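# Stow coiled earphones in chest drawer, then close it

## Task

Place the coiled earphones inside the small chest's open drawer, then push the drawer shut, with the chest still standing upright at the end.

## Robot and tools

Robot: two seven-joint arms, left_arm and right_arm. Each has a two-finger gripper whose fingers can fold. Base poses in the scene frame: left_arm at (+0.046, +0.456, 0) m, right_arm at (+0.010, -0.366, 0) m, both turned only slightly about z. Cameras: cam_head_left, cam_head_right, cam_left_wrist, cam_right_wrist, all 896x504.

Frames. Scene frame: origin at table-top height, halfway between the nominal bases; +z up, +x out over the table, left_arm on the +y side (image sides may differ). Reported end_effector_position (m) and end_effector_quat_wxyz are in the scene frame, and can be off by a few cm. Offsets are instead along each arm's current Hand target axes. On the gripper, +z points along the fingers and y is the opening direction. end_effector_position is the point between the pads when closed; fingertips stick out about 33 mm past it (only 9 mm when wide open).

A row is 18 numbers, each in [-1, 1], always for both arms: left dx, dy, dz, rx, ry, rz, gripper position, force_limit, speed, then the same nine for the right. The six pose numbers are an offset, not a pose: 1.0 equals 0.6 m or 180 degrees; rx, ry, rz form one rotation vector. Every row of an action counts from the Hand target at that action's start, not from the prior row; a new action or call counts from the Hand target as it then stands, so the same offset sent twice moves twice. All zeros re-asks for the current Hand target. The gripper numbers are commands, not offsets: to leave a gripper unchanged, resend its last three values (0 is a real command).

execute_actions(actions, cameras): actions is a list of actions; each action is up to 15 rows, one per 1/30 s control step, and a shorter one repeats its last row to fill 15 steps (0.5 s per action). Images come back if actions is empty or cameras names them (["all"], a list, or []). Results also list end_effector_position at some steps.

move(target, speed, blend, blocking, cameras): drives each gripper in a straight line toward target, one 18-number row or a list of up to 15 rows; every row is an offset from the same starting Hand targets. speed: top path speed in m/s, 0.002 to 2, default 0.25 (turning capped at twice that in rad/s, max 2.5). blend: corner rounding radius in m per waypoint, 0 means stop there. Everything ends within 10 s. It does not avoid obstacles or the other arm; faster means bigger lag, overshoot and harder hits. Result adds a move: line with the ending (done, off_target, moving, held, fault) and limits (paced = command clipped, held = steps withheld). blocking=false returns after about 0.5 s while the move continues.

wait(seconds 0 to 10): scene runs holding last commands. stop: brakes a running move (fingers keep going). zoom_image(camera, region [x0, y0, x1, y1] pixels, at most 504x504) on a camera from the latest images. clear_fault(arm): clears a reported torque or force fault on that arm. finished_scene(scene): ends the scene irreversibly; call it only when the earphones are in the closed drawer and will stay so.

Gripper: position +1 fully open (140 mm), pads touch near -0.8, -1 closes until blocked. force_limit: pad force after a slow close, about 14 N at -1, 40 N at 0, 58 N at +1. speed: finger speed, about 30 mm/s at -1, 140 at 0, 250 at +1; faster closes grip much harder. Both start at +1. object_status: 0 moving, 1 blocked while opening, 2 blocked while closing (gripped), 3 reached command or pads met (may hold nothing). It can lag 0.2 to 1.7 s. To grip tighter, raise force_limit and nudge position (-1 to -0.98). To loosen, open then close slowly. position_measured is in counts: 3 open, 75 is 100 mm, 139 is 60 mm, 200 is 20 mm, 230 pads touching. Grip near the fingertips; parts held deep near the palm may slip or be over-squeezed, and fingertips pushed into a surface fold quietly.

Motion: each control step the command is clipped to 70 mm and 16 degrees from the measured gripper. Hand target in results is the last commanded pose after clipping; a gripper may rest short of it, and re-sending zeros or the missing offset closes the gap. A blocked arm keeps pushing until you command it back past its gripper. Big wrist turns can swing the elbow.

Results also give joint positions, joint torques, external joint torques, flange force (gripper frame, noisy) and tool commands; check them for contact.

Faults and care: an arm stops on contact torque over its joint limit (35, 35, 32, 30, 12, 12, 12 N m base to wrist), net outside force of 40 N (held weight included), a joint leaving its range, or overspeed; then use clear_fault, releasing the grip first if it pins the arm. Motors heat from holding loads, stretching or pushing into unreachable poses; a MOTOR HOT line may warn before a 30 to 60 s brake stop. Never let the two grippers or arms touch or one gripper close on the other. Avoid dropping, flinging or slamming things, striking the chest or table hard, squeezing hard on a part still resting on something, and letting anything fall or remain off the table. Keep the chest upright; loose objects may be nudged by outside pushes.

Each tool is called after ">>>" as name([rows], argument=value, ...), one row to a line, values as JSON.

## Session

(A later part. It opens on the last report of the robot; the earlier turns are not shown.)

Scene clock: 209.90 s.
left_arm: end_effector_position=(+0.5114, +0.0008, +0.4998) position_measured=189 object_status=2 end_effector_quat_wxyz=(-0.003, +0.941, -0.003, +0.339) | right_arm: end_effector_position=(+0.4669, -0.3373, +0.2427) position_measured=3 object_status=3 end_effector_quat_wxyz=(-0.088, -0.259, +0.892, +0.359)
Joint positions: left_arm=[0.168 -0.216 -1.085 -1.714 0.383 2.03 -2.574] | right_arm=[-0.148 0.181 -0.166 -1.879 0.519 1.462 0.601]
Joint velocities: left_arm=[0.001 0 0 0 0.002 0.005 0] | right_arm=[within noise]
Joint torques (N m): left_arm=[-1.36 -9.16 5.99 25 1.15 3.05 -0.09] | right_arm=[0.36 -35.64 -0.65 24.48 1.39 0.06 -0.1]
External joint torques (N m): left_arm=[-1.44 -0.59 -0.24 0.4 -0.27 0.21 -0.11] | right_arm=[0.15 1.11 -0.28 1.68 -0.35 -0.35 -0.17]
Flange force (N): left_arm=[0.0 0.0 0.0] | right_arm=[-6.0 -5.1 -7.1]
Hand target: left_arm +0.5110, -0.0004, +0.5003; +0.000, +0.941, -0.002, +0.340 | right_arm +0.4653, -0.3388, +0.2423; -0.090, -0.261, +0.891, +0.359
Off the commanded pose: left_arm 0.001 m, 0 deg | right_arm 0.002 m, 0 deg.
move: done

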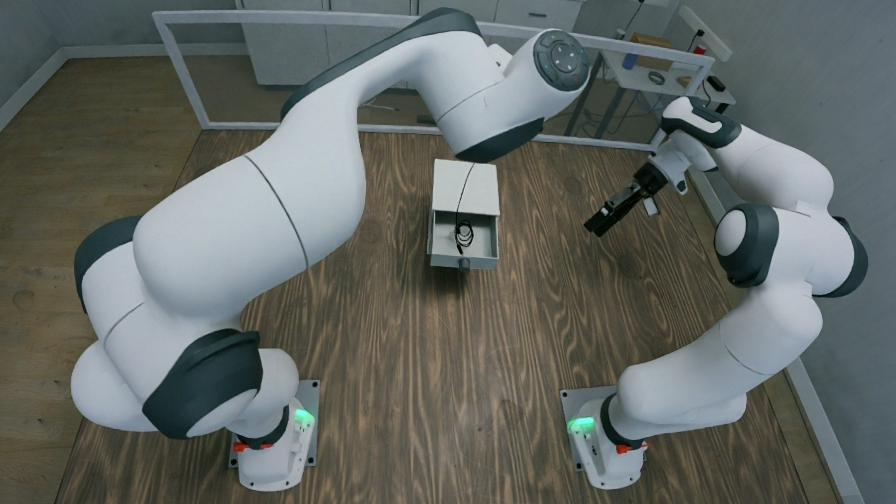

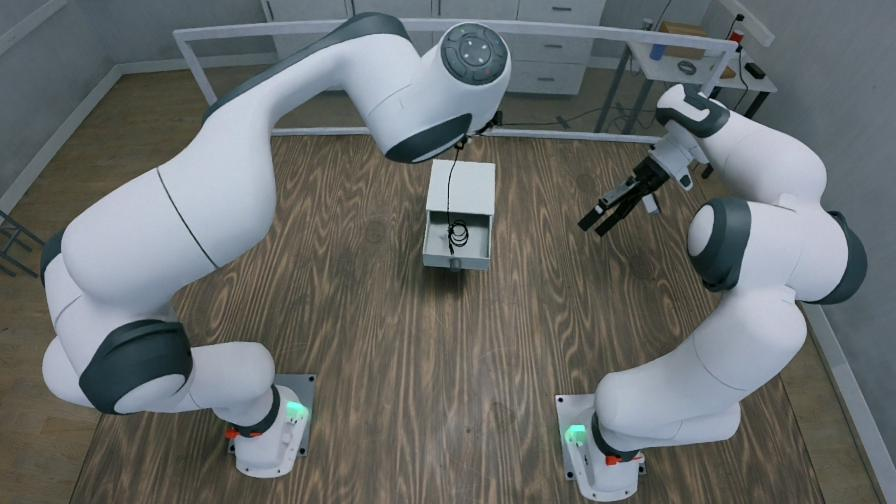

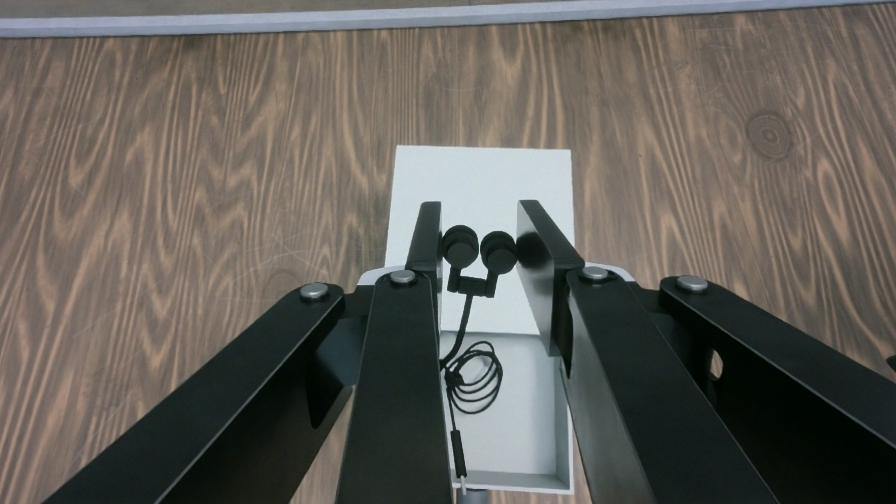

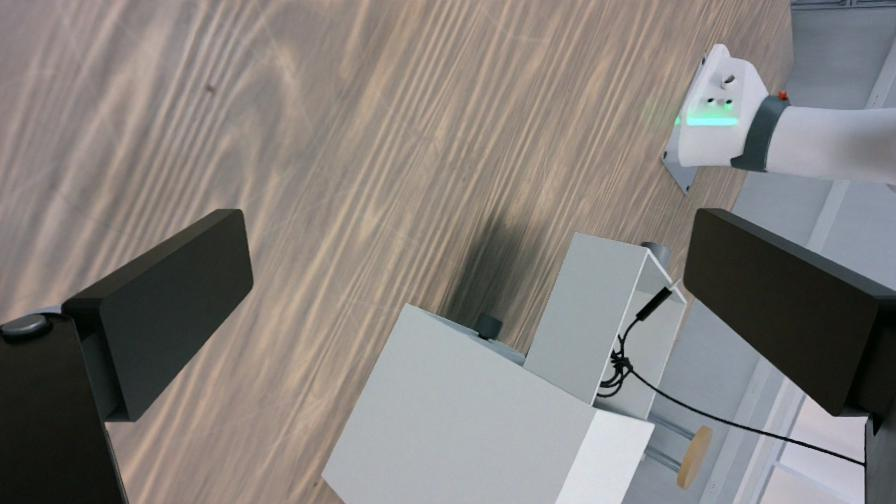

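>>> move(target=[-0.094,0,0.139,0,0,0, -1,-1,-1, 0,0,0,0,0,0,1,1,1], speed=0.08, cameras=["all"])

>>> zoom_image(camera="cam_head_right", region=[350, 50, 600, 320])

>>> zoom_image(camera="cam_left_wrist", region=[350, 250, 650, 504])

Scene clock: 222.97 s.
left_arm: end_effector_position=(+0.5207, +0.0006, +0.3995) position_measured=189 object_status=2 end_effector_quat_wxyz=(-0.001, +0.941, -0.003, +0.338) | right_arm: end_effector_position=(+0.4669, -0.3373, +0.2427) position_measured=3 object_status=3 end_effector_quat_wxyz=(-0.088, -0.259, +0.892, +0.359)
Joint positions: left_arm=[0.213 -0.222 -1.128 -1.951 0.429 2.257 -2.684] | right_arm=[-0.148 0.181 -0.166 -1.879 0.519 1.462 0.601]
Joint velocities: left_arm=[0 0 0 0 0 0 -0.005] | right_arm=[within noise]
Joint torques (N m): left_arm=[-0.43 -8.3 5.41 25.54 1.06 2.91 -0.16] | right_arm=[0.35 -35.68 -0.62 24.42 1.38 0.06 -0.14]
External joint torques (N m): left_arm=[-0.56 -0.24 -1.23 0.39 0.12 0.24 -0.18] | right_arm=[0.46 1.04 0.04 1.62 -0.34 -0.38 -0.21]
Flange force (N): left_arm=[0.0 0.0 0.0] | right_arm=[-6.0 -4.6 -6.5]
Hand target: left_arm +0.5210, -0.0003, +0.4001; +0.000, +0.941, -0.002, +0.340 | right_arm +0.4653, -0.3388, +0.2423; -0.090, -0.261, +0.891, +0.359
Off the commanded pose: left_arm 0.001 m, 0 deg | right_arm 0.002 m, 0 deg.
move: done

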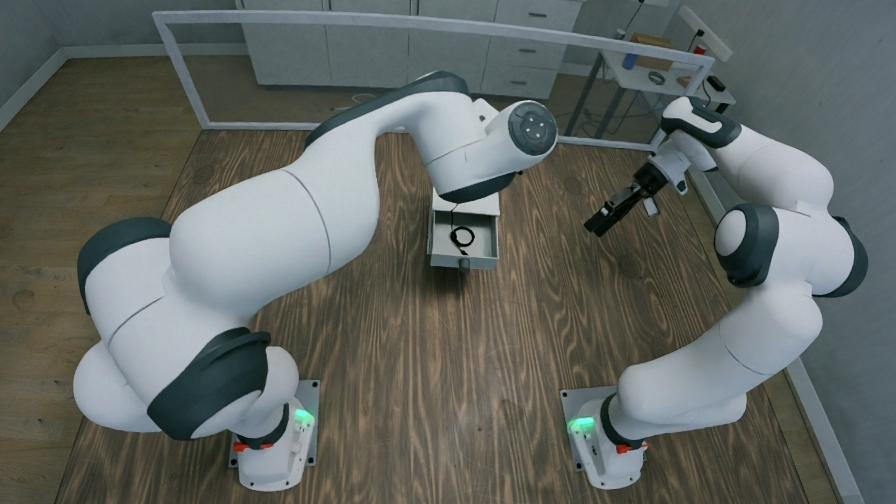

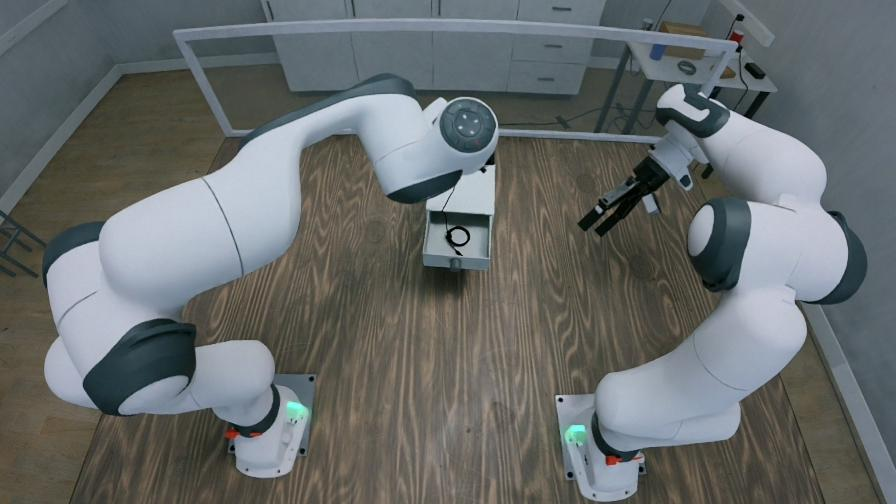

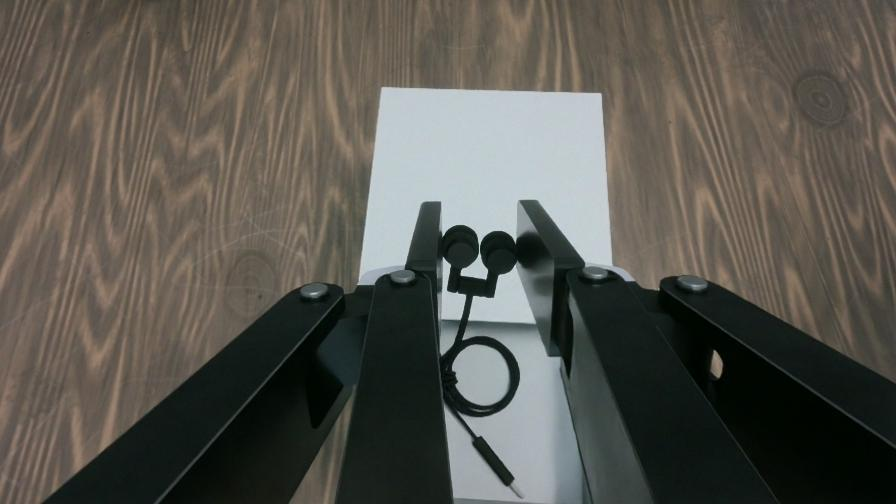

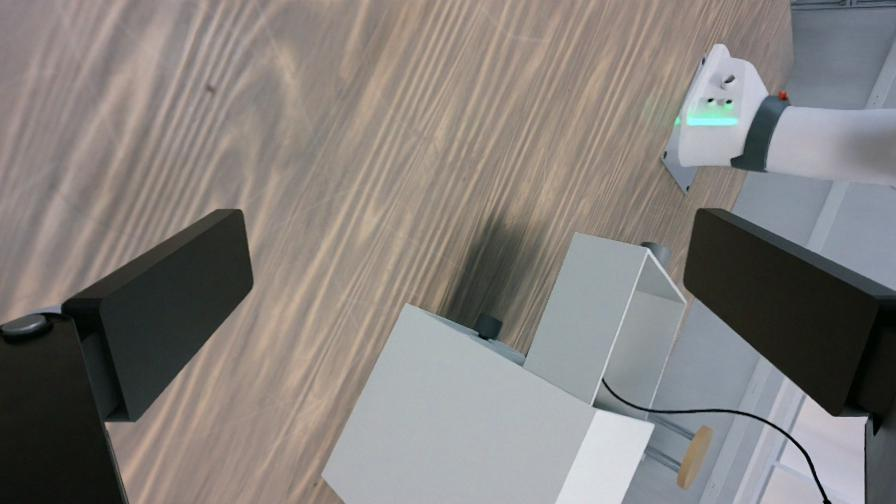

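Scaled by 1.867 from the camera's 896x504 image, which has a finer 1280x720 frame.

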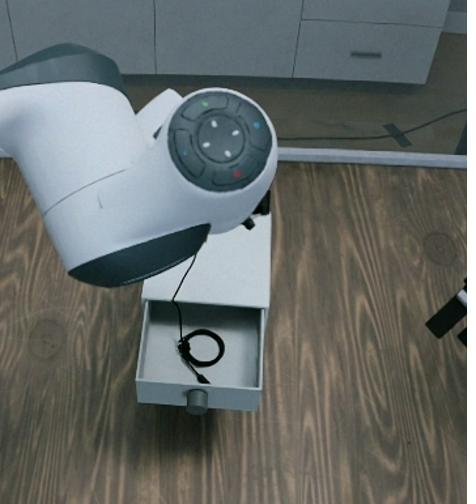

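Scaled by 1.680 from the camera's 896x504 image, which has a finer 1280x720 frame.

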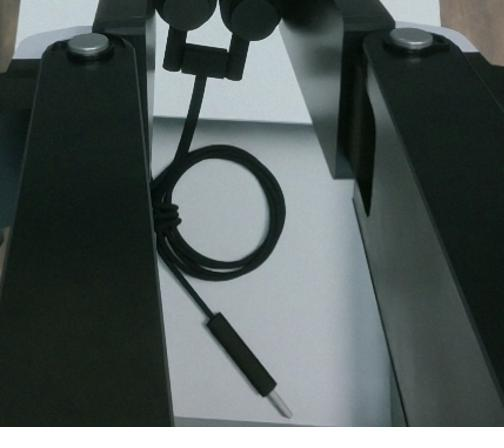

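>>> move(target=[-0.211,0.033,0.15,0,0,0, -1,-1,-1, 0,0,0,0,0,0,1,1,1], speed=0.08, cameras=["all"])

>>> zoom_image(camera="cam_right_wrist", region=[450, 170, 750, 470])

>>> zoom_image(camera="cam_left_wrist", region=[350, 200, 650, 454])

Scene clock: 232.63 s.
left_arm: end_effector_position=(+0.4813, -0.0177, +0.2492) position_measured=189 object_status=2 end_effector_quat_wxyz=(-0.004, +0.941, -0.005, +0.340) | right_arm: end_effector_position=(+0.4669, -0.3373, +0.2427) position_measured=3 object_status=3 end_effector_quat_wxyz=(-0.088, -0.259, +0.892, +0.359)
Joint positions: left_arm=[0.595 -0.251 -1.596 -2.188 0.568 2.506 -2.983] | right_arm=[-0.148 0.181 -0.166 -1.879 0.519 1.462 0.601]
Joint velocities: left_arm=[0.001 -0.001 0 -0.001 -0.001 0 -0.007] | right_arm=[within noise]
Joint torques (N m): left_arm=[-0.39 6.05 6.78 24.47 -0.17 2.41 -0.1] | right_arm=[0.38 -35.59 -0.61 24.37 1.39 0.06 -0.13]
External joint torques (N m): left_arm=[-0.36 -0.44 -1.17 0.96 -0.33 0.24 -0.12] | right_arm=[0.35 1.04 -0.08 1.64 -0.34 -0.36 -0.2]
Flange force (N): left_arm=[0.0 0.0 0.0] | right_arm=[-6.0 -4.7 -6.7]
Hand target: left_arm +0.4810, -0.0197, +0.2500; +0.000, +0.941, -0.002, +0.340 | right_arm +0.4653, -0.3388, +0.2423; -0.090, -0.261, +0.891, +0.359
Off the commanded pose: left_arm 0.002 m, 1 deg | right_arm 0.002 m, 0 deg.
move: done

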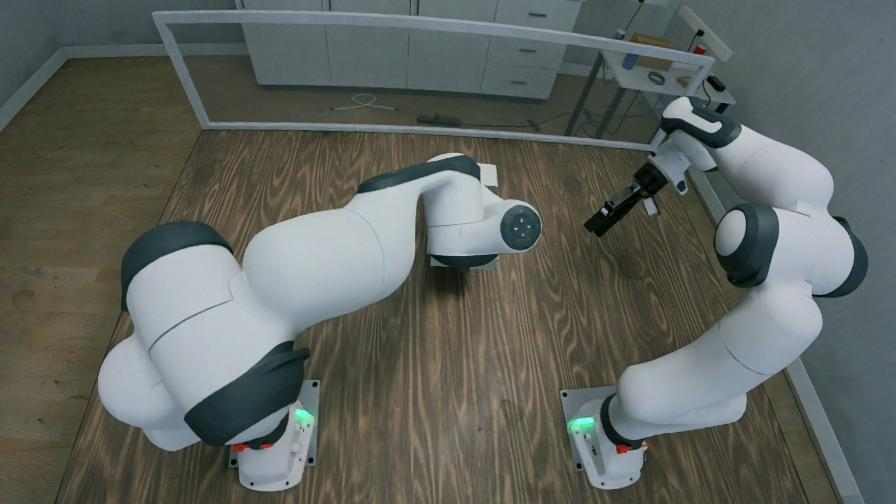

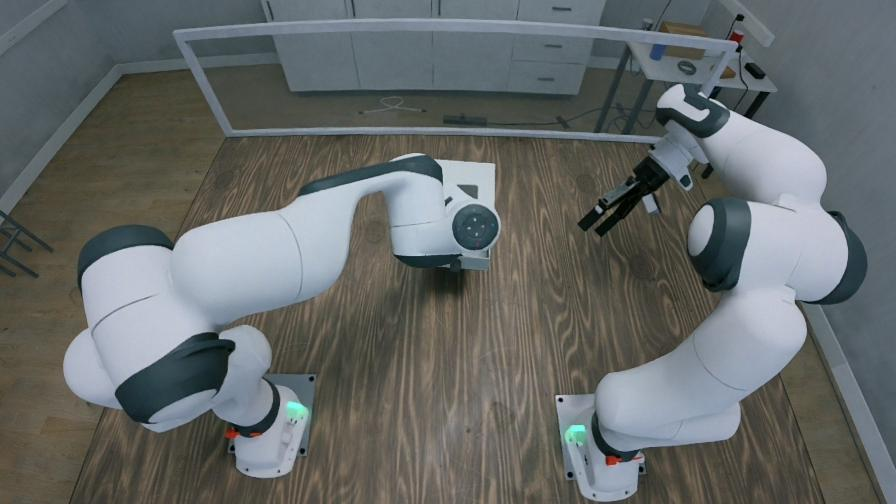

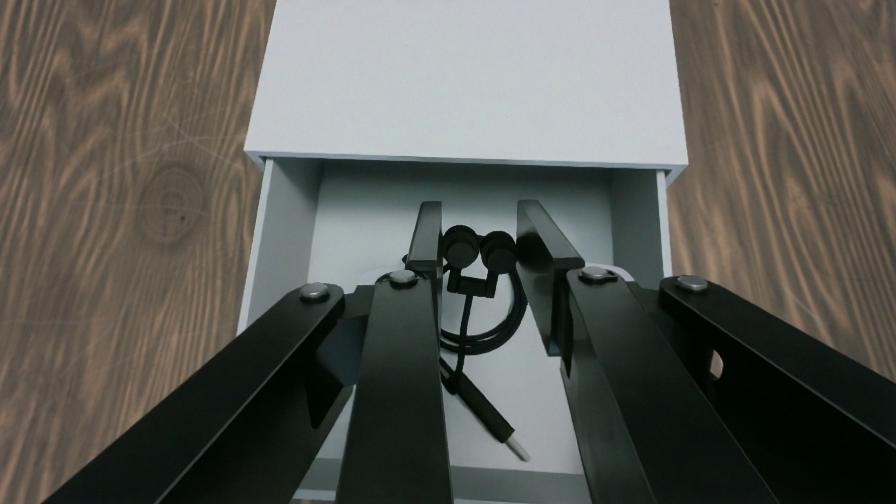

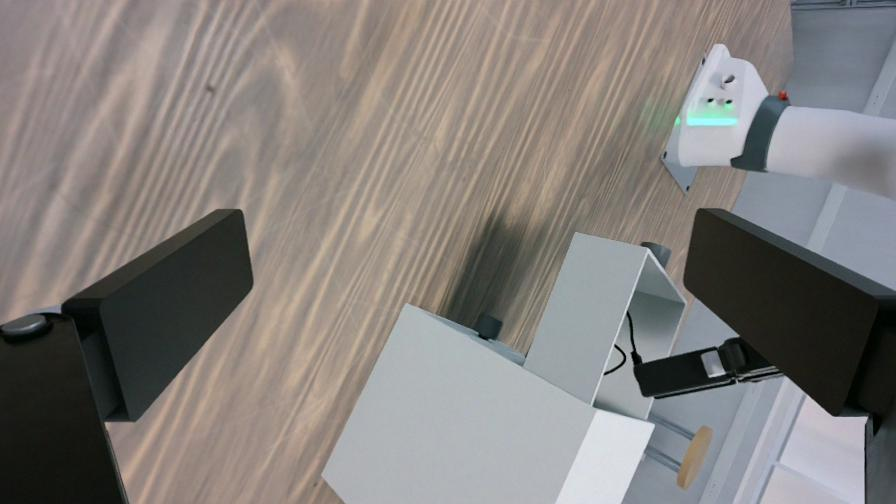

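Scaled by 1.680 from the camera's 896x504 image, which has a finer 1280x720 frame.

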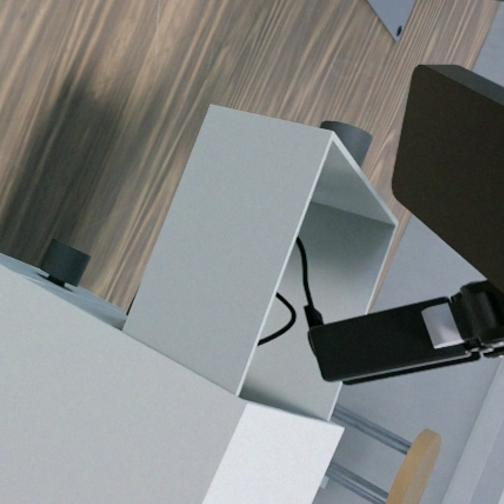

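Scaled by 1.680 from the camera's 896x504 image, which has a finer 1280x720 frame.

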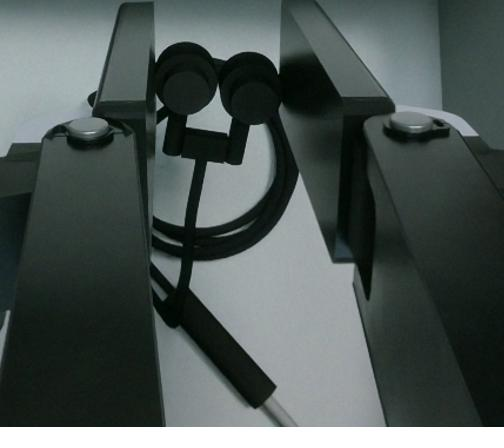

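>>> move(target=[-0.048,0,0.0577,0,0,0, -1,-1,-1, 0,0,0,0,0,0,1,1,1], speed=0.05, cameras=["cam_left_wrist","cam_right_wrist"])

>>> zoom_image(camera="cam_right_wrist", region=[550, 200, 750, 450])

>>> zoom_image(camera="cam_left_wrist", region=[350, 200, 650, 454])

Scene clock: 238.73 s.
left_arm: end_effector_position=(+0.4814, -0.0183, +0.2052) position_measured=189 object_status=2 end_effector_quat_wxyz=(-0.003, +0.940, -0.004, +0.340) | right_arm: end_effector_position=(+0.4669, -0.3373, +0.2427) position_measured=3 object_status=3 end_effector_quat_wxyz=(-0.088, -0.259, +0.892, +0.359)
Joint positions: left_arm=[0.766 -0.344 -1.757 -2.231 0.511 2.624 -2.998] | right_arm=[-0.148 0.181 -0.166 -1.879 0.519 1.462 0.601]
Joint velocities: left_arm=[-0.001 0.002 -0.001 0 0 0.005 0] | right_arm=[within noise]
Joint torques (N m): left_arm=[-0.37 13.05 9.18 22.35 -0.51 2.28 -0.11] | right_arm=[0.36 -35.68 -0.64 24.41 1.4 0.07 -0.09]
External joint torques (N m): left_arm=[-0.32 -0.38 -1.35 0.31 -0.34 0.13 -0.13] | right_arm=[0.3 1.12 -0.13 1.58 -0.33 -0.36 -0.16]
Flange force (N): left_arm=[0.3 8.1 6.0] | right_arm=[-5.9 -4.8 -6.6]
Hand target: left_arm +0.4810, -0.0196, +0.2049; +0.000, +0.941, -0.002, +0.340 | right_arm +0.4653, -0.3388, +0.2423; -0.090, -0.261, +0.891, +0.359
Off the commanded pose: left_arm 0.001 m, 0 deg | right_arm 0.002 m, 0 deg.
joint sent to its limit (left arm) — joint 7 (wrist roll), lower limit. The joint targets still meet the commanded pose.
move: done
Images, in order (width x height): cam_left_wrist 896x504, cam_right_wrist 896x504.

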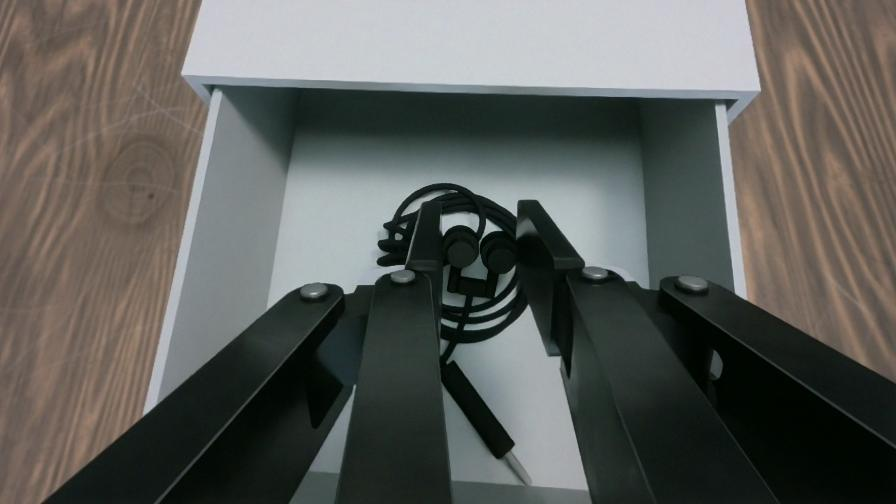

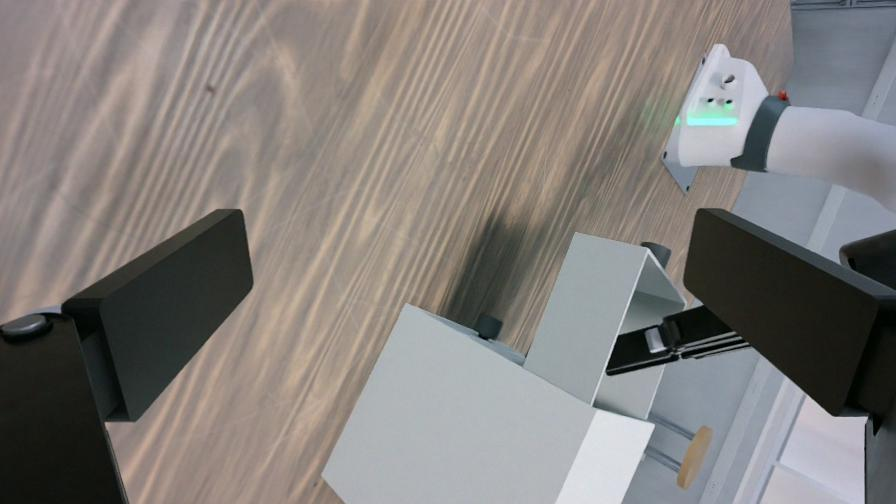

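Scaled by 2.016 from the camera's 896x504 image, which has a finer 1280x720 frame.

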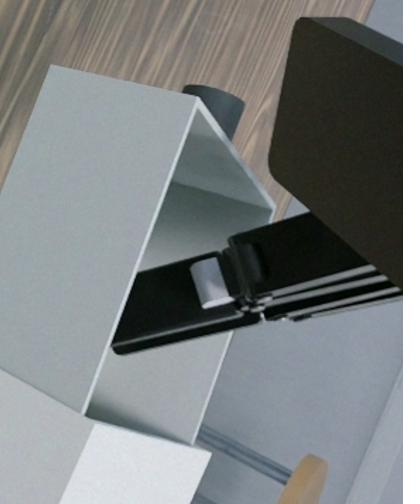

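Scaled by 1.680 from the camera's 896x504 image, which has a finer 1280x720 frame.

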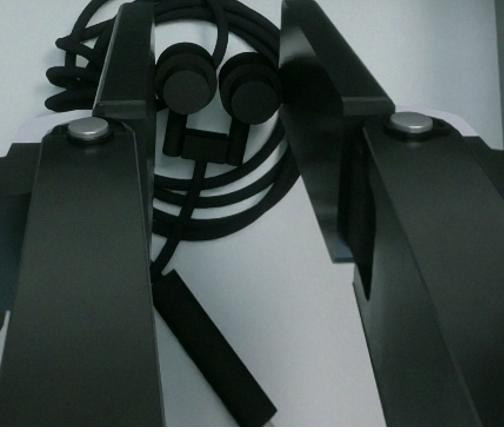

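>>> move([
  [-0.0107,0,0.0128,0,0,0.02, -1,-1,-1, 0,0,0,0,0,0,1,1,1],
  [-0.0107,0,0.0128,0,0,0.02, -0.25,-1,-1, 0,0,0,0,0,0,1,1,1],
], speed=0.04, cameras=["cam_left_wrist","cam_right_wrist"])

>>> zoom_image(camera="cam_left_wrist", region=[350, 200, 650, 454])

Scene clock: 248.90 s.
left_arm: end_effector_position=(+0.4812, -0.0192, +0.1955) position_measured=160 object_status=0 end_effector_quat_wxyz=(-0.010, +0.940, -0.027, +0.339) | right_arm: end_effector_position=(+0.4669, -0.3373, +0.2427) position_measured=3 object_status=3 end_effector_quat_wxyz=(-0.088, -0.259, +0.892, +0.359)
Joint positions: left_arm=[0.811 -0.348 -1.802 -2.235 0.525 2.641 -2.97] | right_arm=[-0.148 0.181 -0.166 -1.879 0.519 1.462 0.601]
Joint torques (N m): left_arm=[-0.5 15.05 9.28 21.82 -0.08 2.28 0.28] | right_arm=[0.31 -35.66 -0.71 24.34 1.4 0.04 -0.14]
External joint torques (N m): left_arm=[-0.49 0.11 -1.33 -0.08 0.16 0.14 0.26] | right_arm=[0.18 0.98 -0.27 1.58 -0.34 -0.38 -0.2]
Flange force (N): left_arm=[0.4 3.9 3.1] | right_arm=[-5.5 -4.6 -6.7]
Hand target: left_arm +0.4810, -0.0196, +0.1949; -0.011, +0.940, -0.031, +0.340 | right_arm +0.4653, -0.3388, +0.2423; -0.090, -0.261, +0.891, +0.359
Off the commanded pose: left_arm 0.001 m, 0 deg | right_arm 0.002 m, 0 deg.
move: done
Images, in order (width x height): cam_left_wrist 896x504, cam_right_wrist 896x504.

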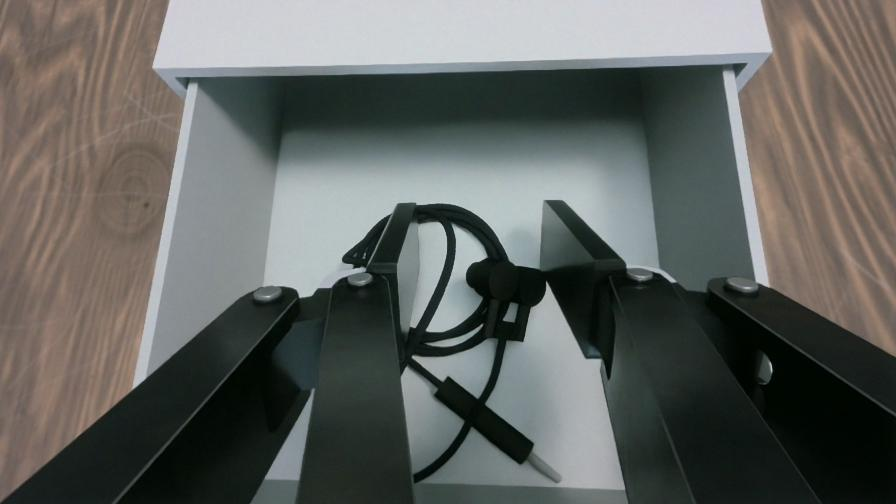

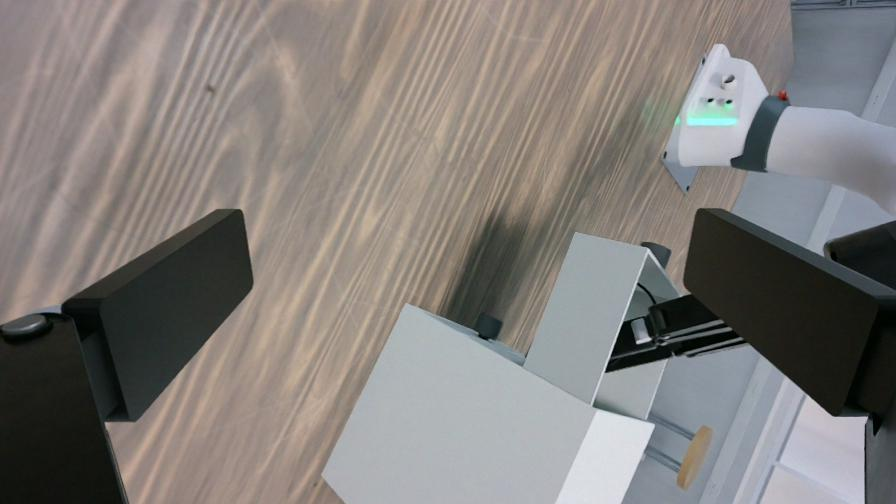

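Scaled by 1.680 from the camera's 896x504 image, which has a finer 1280x720 frame.

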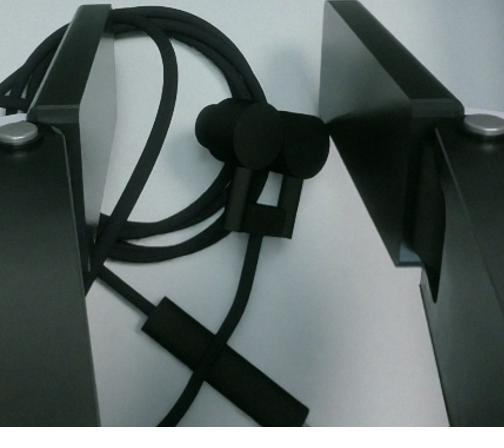

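>>> move([
  [0,0,-0.15,0,0,0, -0.25,-1,-1, 0,0,0,0,0,0,1,1,1],
  [0,0,-0.33,0,0,0, -0.25,-1,-1, 0,0,0,0,0,0,1,1,1],
], speed=[0.06,0.15], blend=[0.02,0], cameras=["all"])

>>> zoom_image(camera="cam_head_right", region=[390, 130, 530, 300])

>>> zoom_image(camera="cam_right_wrist", region=[500, 180, 750, 430])

Scene clock: 256.80 s.
left_arm: end_effector_position=(+0.3542, -0.0207, +0.3479) position_measured=160 object_status=3 end_effector_quat_wxyz=(-0.008, +0.940, -0.029, +0.341) | right_arm: end_effector_position=(+0.4669, -0.3373, +0.2427) position_measured=3 object_status=3 end_effector_quat_wxyz=(-0.088, -0.259, +0.892, +0.359)
Joint positions: left_arm=[-0.172 -0.466 -1.015 -2.201 0.298 2.229 -2.818] | right_arm=[-0.148 0.181 -0.166 -1.879 0.519 1.462 0.601]
Joint velocities: left_arm=[-0.001 0 0.001 0 0 -0.001 0.006] | right_arm=[within noise]
Joint torques (N m): left_arm=[-1.34 -3.9 11.28 23.97 0.97 2.21 0.24] | right_arm=[0.37 -35.61 -0.65 24.43 1.39 0.07 -0.15]
External joint torques (N m): left_arm=[-1.35 0.78 -0.4 0.57 0.02 -0.17 0.22] | right_arm=[0.34 1.12 -0.12 1.61 -0.34 -0.36 -0.22]
Flange force (N): left_arm=[0.6 1.1 -2.0] | right_arm=[-6.0 -4.9 -6.7]
Hand target: left_arm +0.3544, -0.0195, +0.3472; -0.011, +0.940, -0.031, +0.340 | right_arm +0.4653, -0.3388, +0.2423; -0.090, -0.261, +0.891, +0.359
Off the commanded pose: left_arm 0.001 m, 0 deg | right_arm 0.002 m, 0 deg.
move: done

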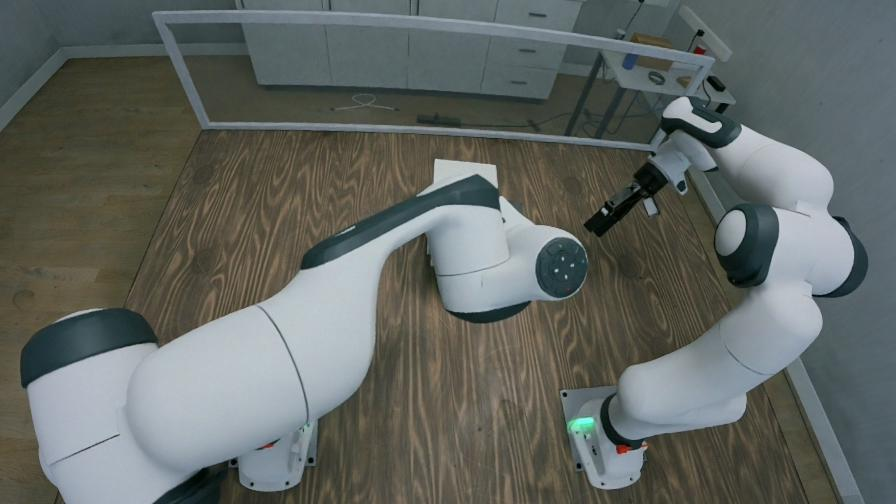

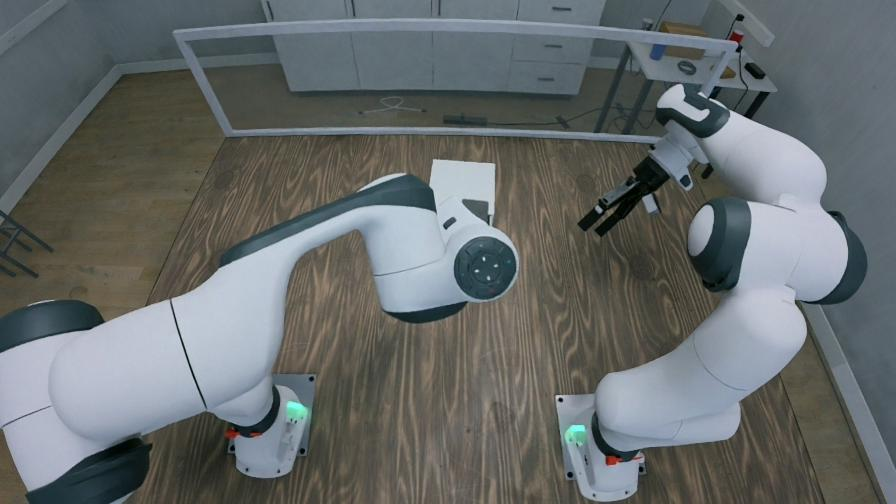

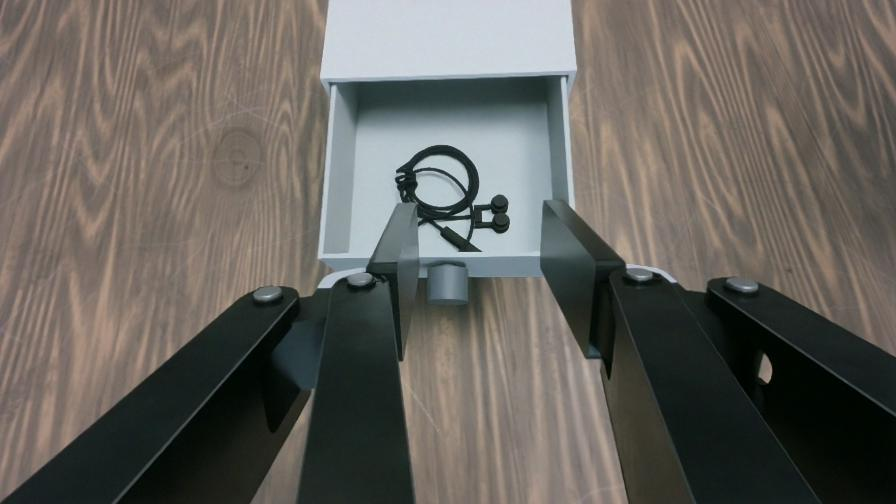

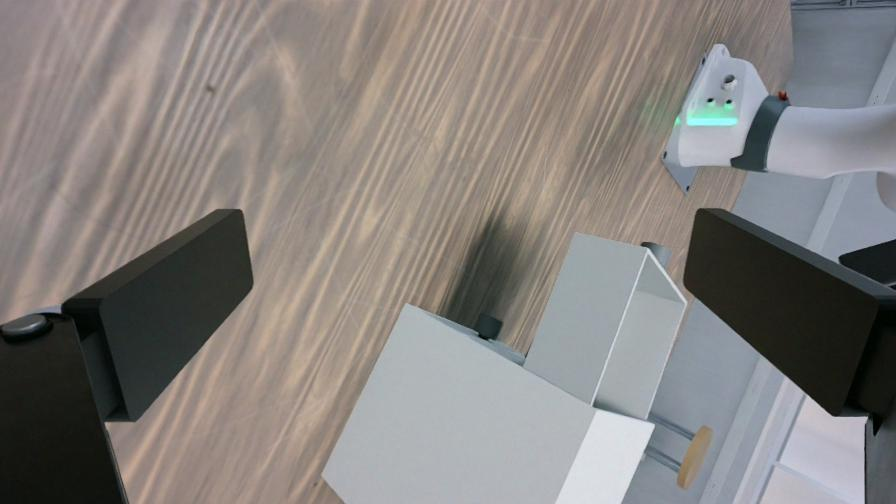

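Scaled by 2.965 from the camera's 896x504 image, which has a finer 1280x720 frame.

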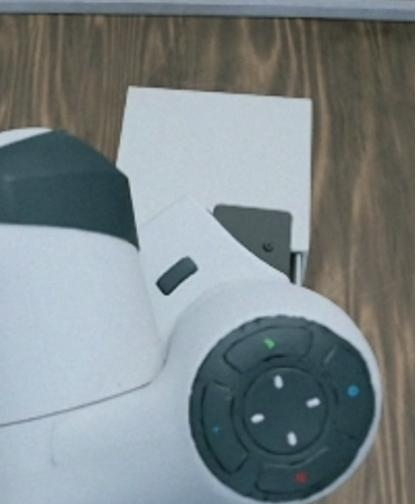

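Scaled by 2.016 from the camera's 896x504 image, which has a finer 1280x720 frame.

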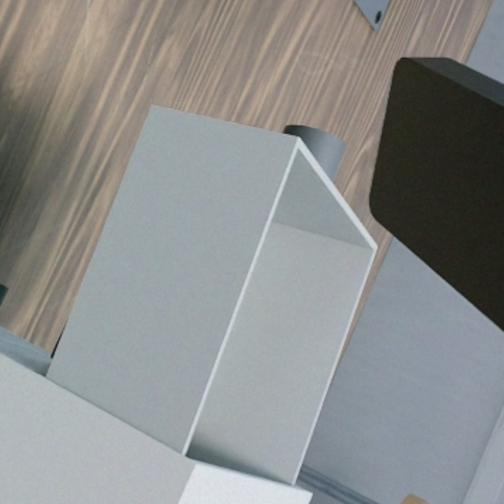

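>>> move(target=[-0.118,-0.0147,0.091,-0.007,-0.221,-0.02, -1,-1,0, 0,0,0,0,0,0,1,1,1], speed=0.2, cameras=["all"])

Scene clock: 279.63 s.
left_arm: end_effector_position=(+0.3369, -0.0058, +0.2606) position_measured=233 object_status=3 end_effector_quat_wxyz=(+0.000, +1.000, +0.002, +0.002) | right_arm: end_effector_position=(+0.4669, -0.3373, +0.2427) position_measured=3 object_status=3 end_effector_quat_wxyz=(-0.088, -0.259, +0.892, +0.359)
Joint positions: left_arm=[-0.249 -0.053 -0.786 -2.006 -0.036 1.97 -2.558] | right_arm=[-0.148 0.181 -0.166 -1.879 0.519 1.462 0.601]
Joint velocities: left_arm=[0.001 0 0 0 0.002 0 0.006] | right_arm=[within noise]
Joint torques (N m): left_arm=[-1.16 -21.54 0.69 25.6 0.54 2.4 0.35] | right_arm=[0.3 -35.63 -0.67 24.3 1.39 0.04 -0.1]
External joint torques (N m): left_arm=[-1.16 0.42 -0.47 1.06 -0.34 -0.17 0.35] | right_arm=[0.28 1.07 -0.12 1.52 -0.33 -0.39 -0.17]
Flange force (N): left_arm=[1.6 4.1 -2.3] | right_arm=[-5.7 -4.6 -6.5]
Hand target: left_arm +0.3355, -0.0060, +0.2604; +0.000, +1.000, +0.000, -0.001 | right_arm +0.4653, -0.3388, +0.2423; -0.090, -0.261, +0.891, +0.359
Off the commanded pose: left_arm 0.002 m, 0 deg | right_arm 0.002 m, 0 deg.
move: done

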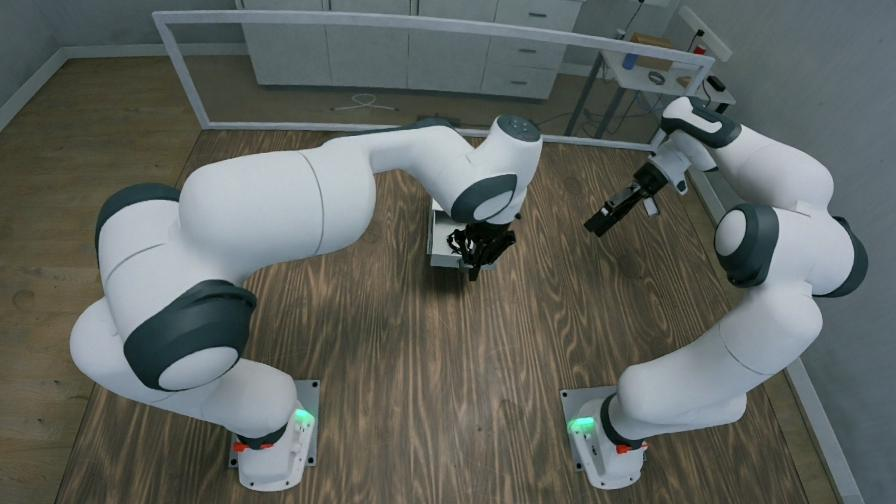

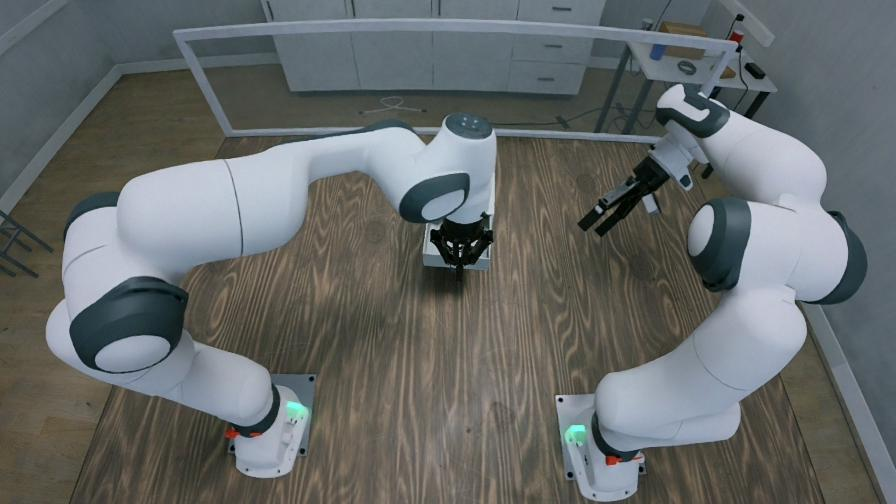

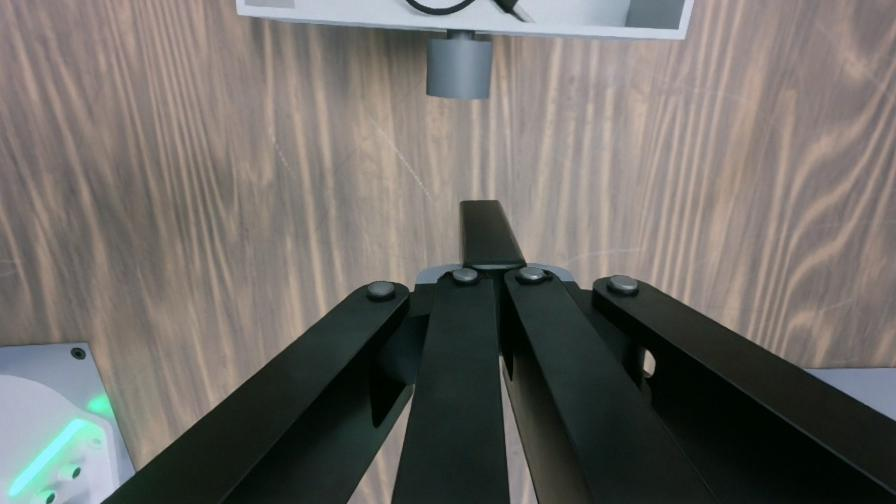

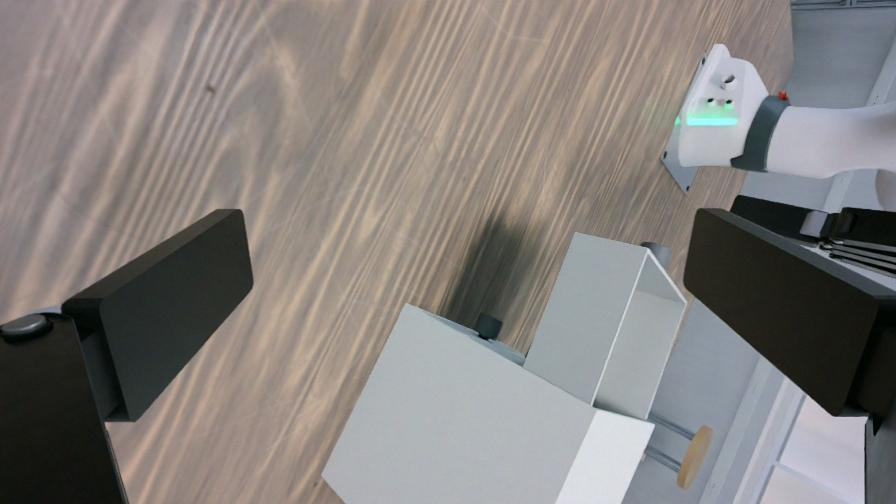

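>>> move([
  [0,-0.01,0.109,0,0,0, -1,-1,0, 0,0,0,0,0,0,1,1,1],
  [0.05,-0.01,0.109,0,0,0, -1,-1,0, 0,0,0,0,0,0,1,1,1],
  [0.2,-0.01,0.109,0,0,0, -1,-1,0, 0,0,0,0,0,0,1,1,1],
], speed=[0.15,0.08,0.05], blend=[0.01,0.005,0], cameras=["all"])

Scene clock: 291.93 s.
left_arm: end_effector_position=(+0.4543, -0.0018, +0.1953) position_measured=233 object_status=3 end_effector_quat_wxyz=(+0.002, +1.000, +0.003, -0.001) | right_arm: end_effector_position=(+0.4669, -0.3373, +0.2427) position_measured=3 object_status=3 end_effector_quat_wxyz=(-0.088, -0.259, +0.892, +0.359)
Joint positions: left_arm=[-0.231 0.273 -0.705 -1.852 0.194 2.056 -2.547] | right_arm=[-0.148 0.181 -0.166 -1.879 0.519 1.462 0.601]
Joint velocities: left_arm=[0 0 0 0 0.004 -0.005 0.006] | right_arm=[within noise]
Joint torques (N m): left_arm=[-0.75 -33.51 -5.35 24.89 1.44 2.41 0.34] | right_arm=[0.32 -35.72 -0.67 24.47 1.37 0.06 -0.08]
External joint torques (N m): left_arm=[-0.68 0.44 0.24 0.93 0.61 -0.17 0.34] | right_arm=[0.29 0.89 -0.13 1.77 -0.34 -0.36 -0.14]
Flange force (N): left_arm=[5.1 6.1 -0.6] | right_arm=[-6.0 -4.5 -7.0]
Hand target: left_arm +0.4554, -0.0001, +0.1949; +0.000, +1.000, +0.000, -0.001 | right_arm +0.4653, -0.3388, +0.2423; -0.090, -0.261, +0.891, +0.359
Off the commanded pose: left_arm 0.002 m, 0 deg | right_arm 0.002 m, 0 deg.
move: done

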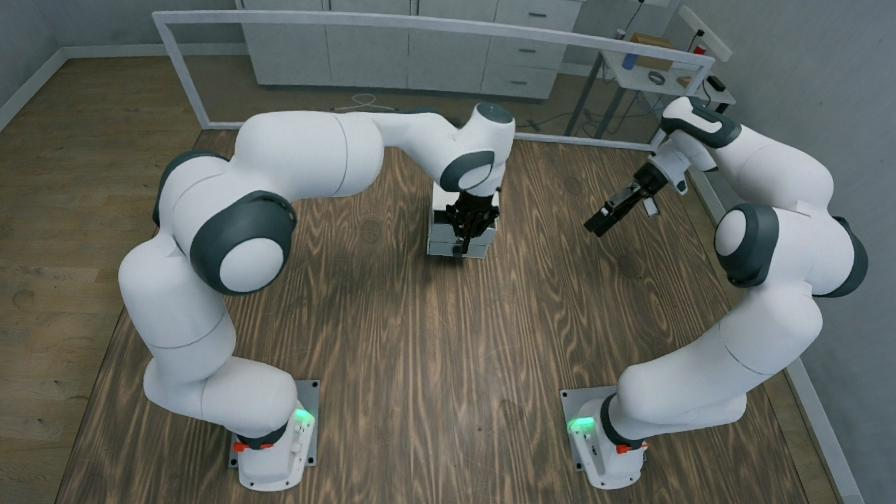

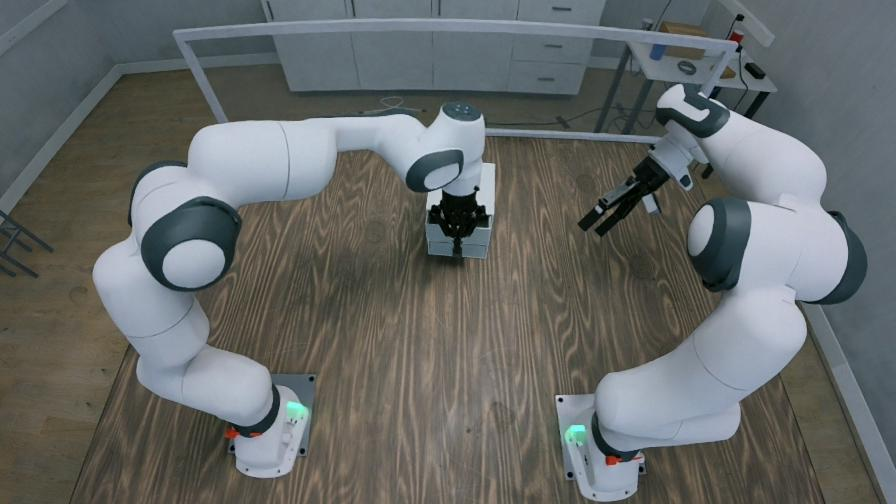

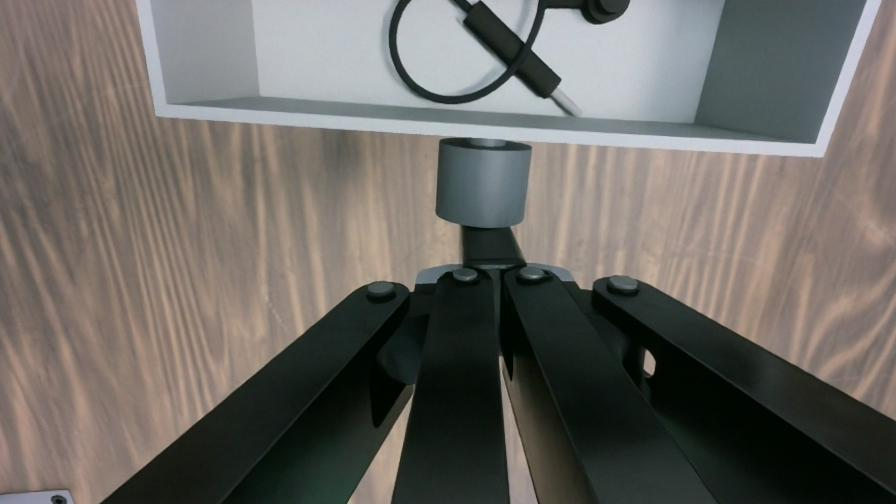

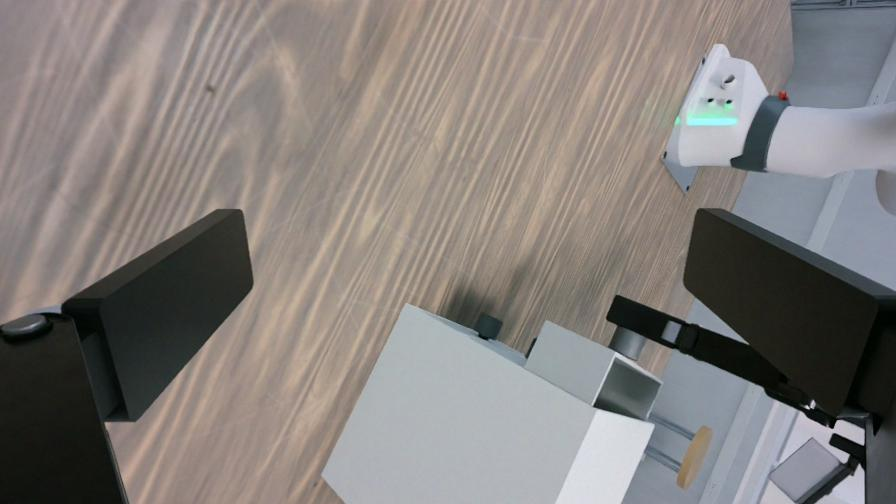

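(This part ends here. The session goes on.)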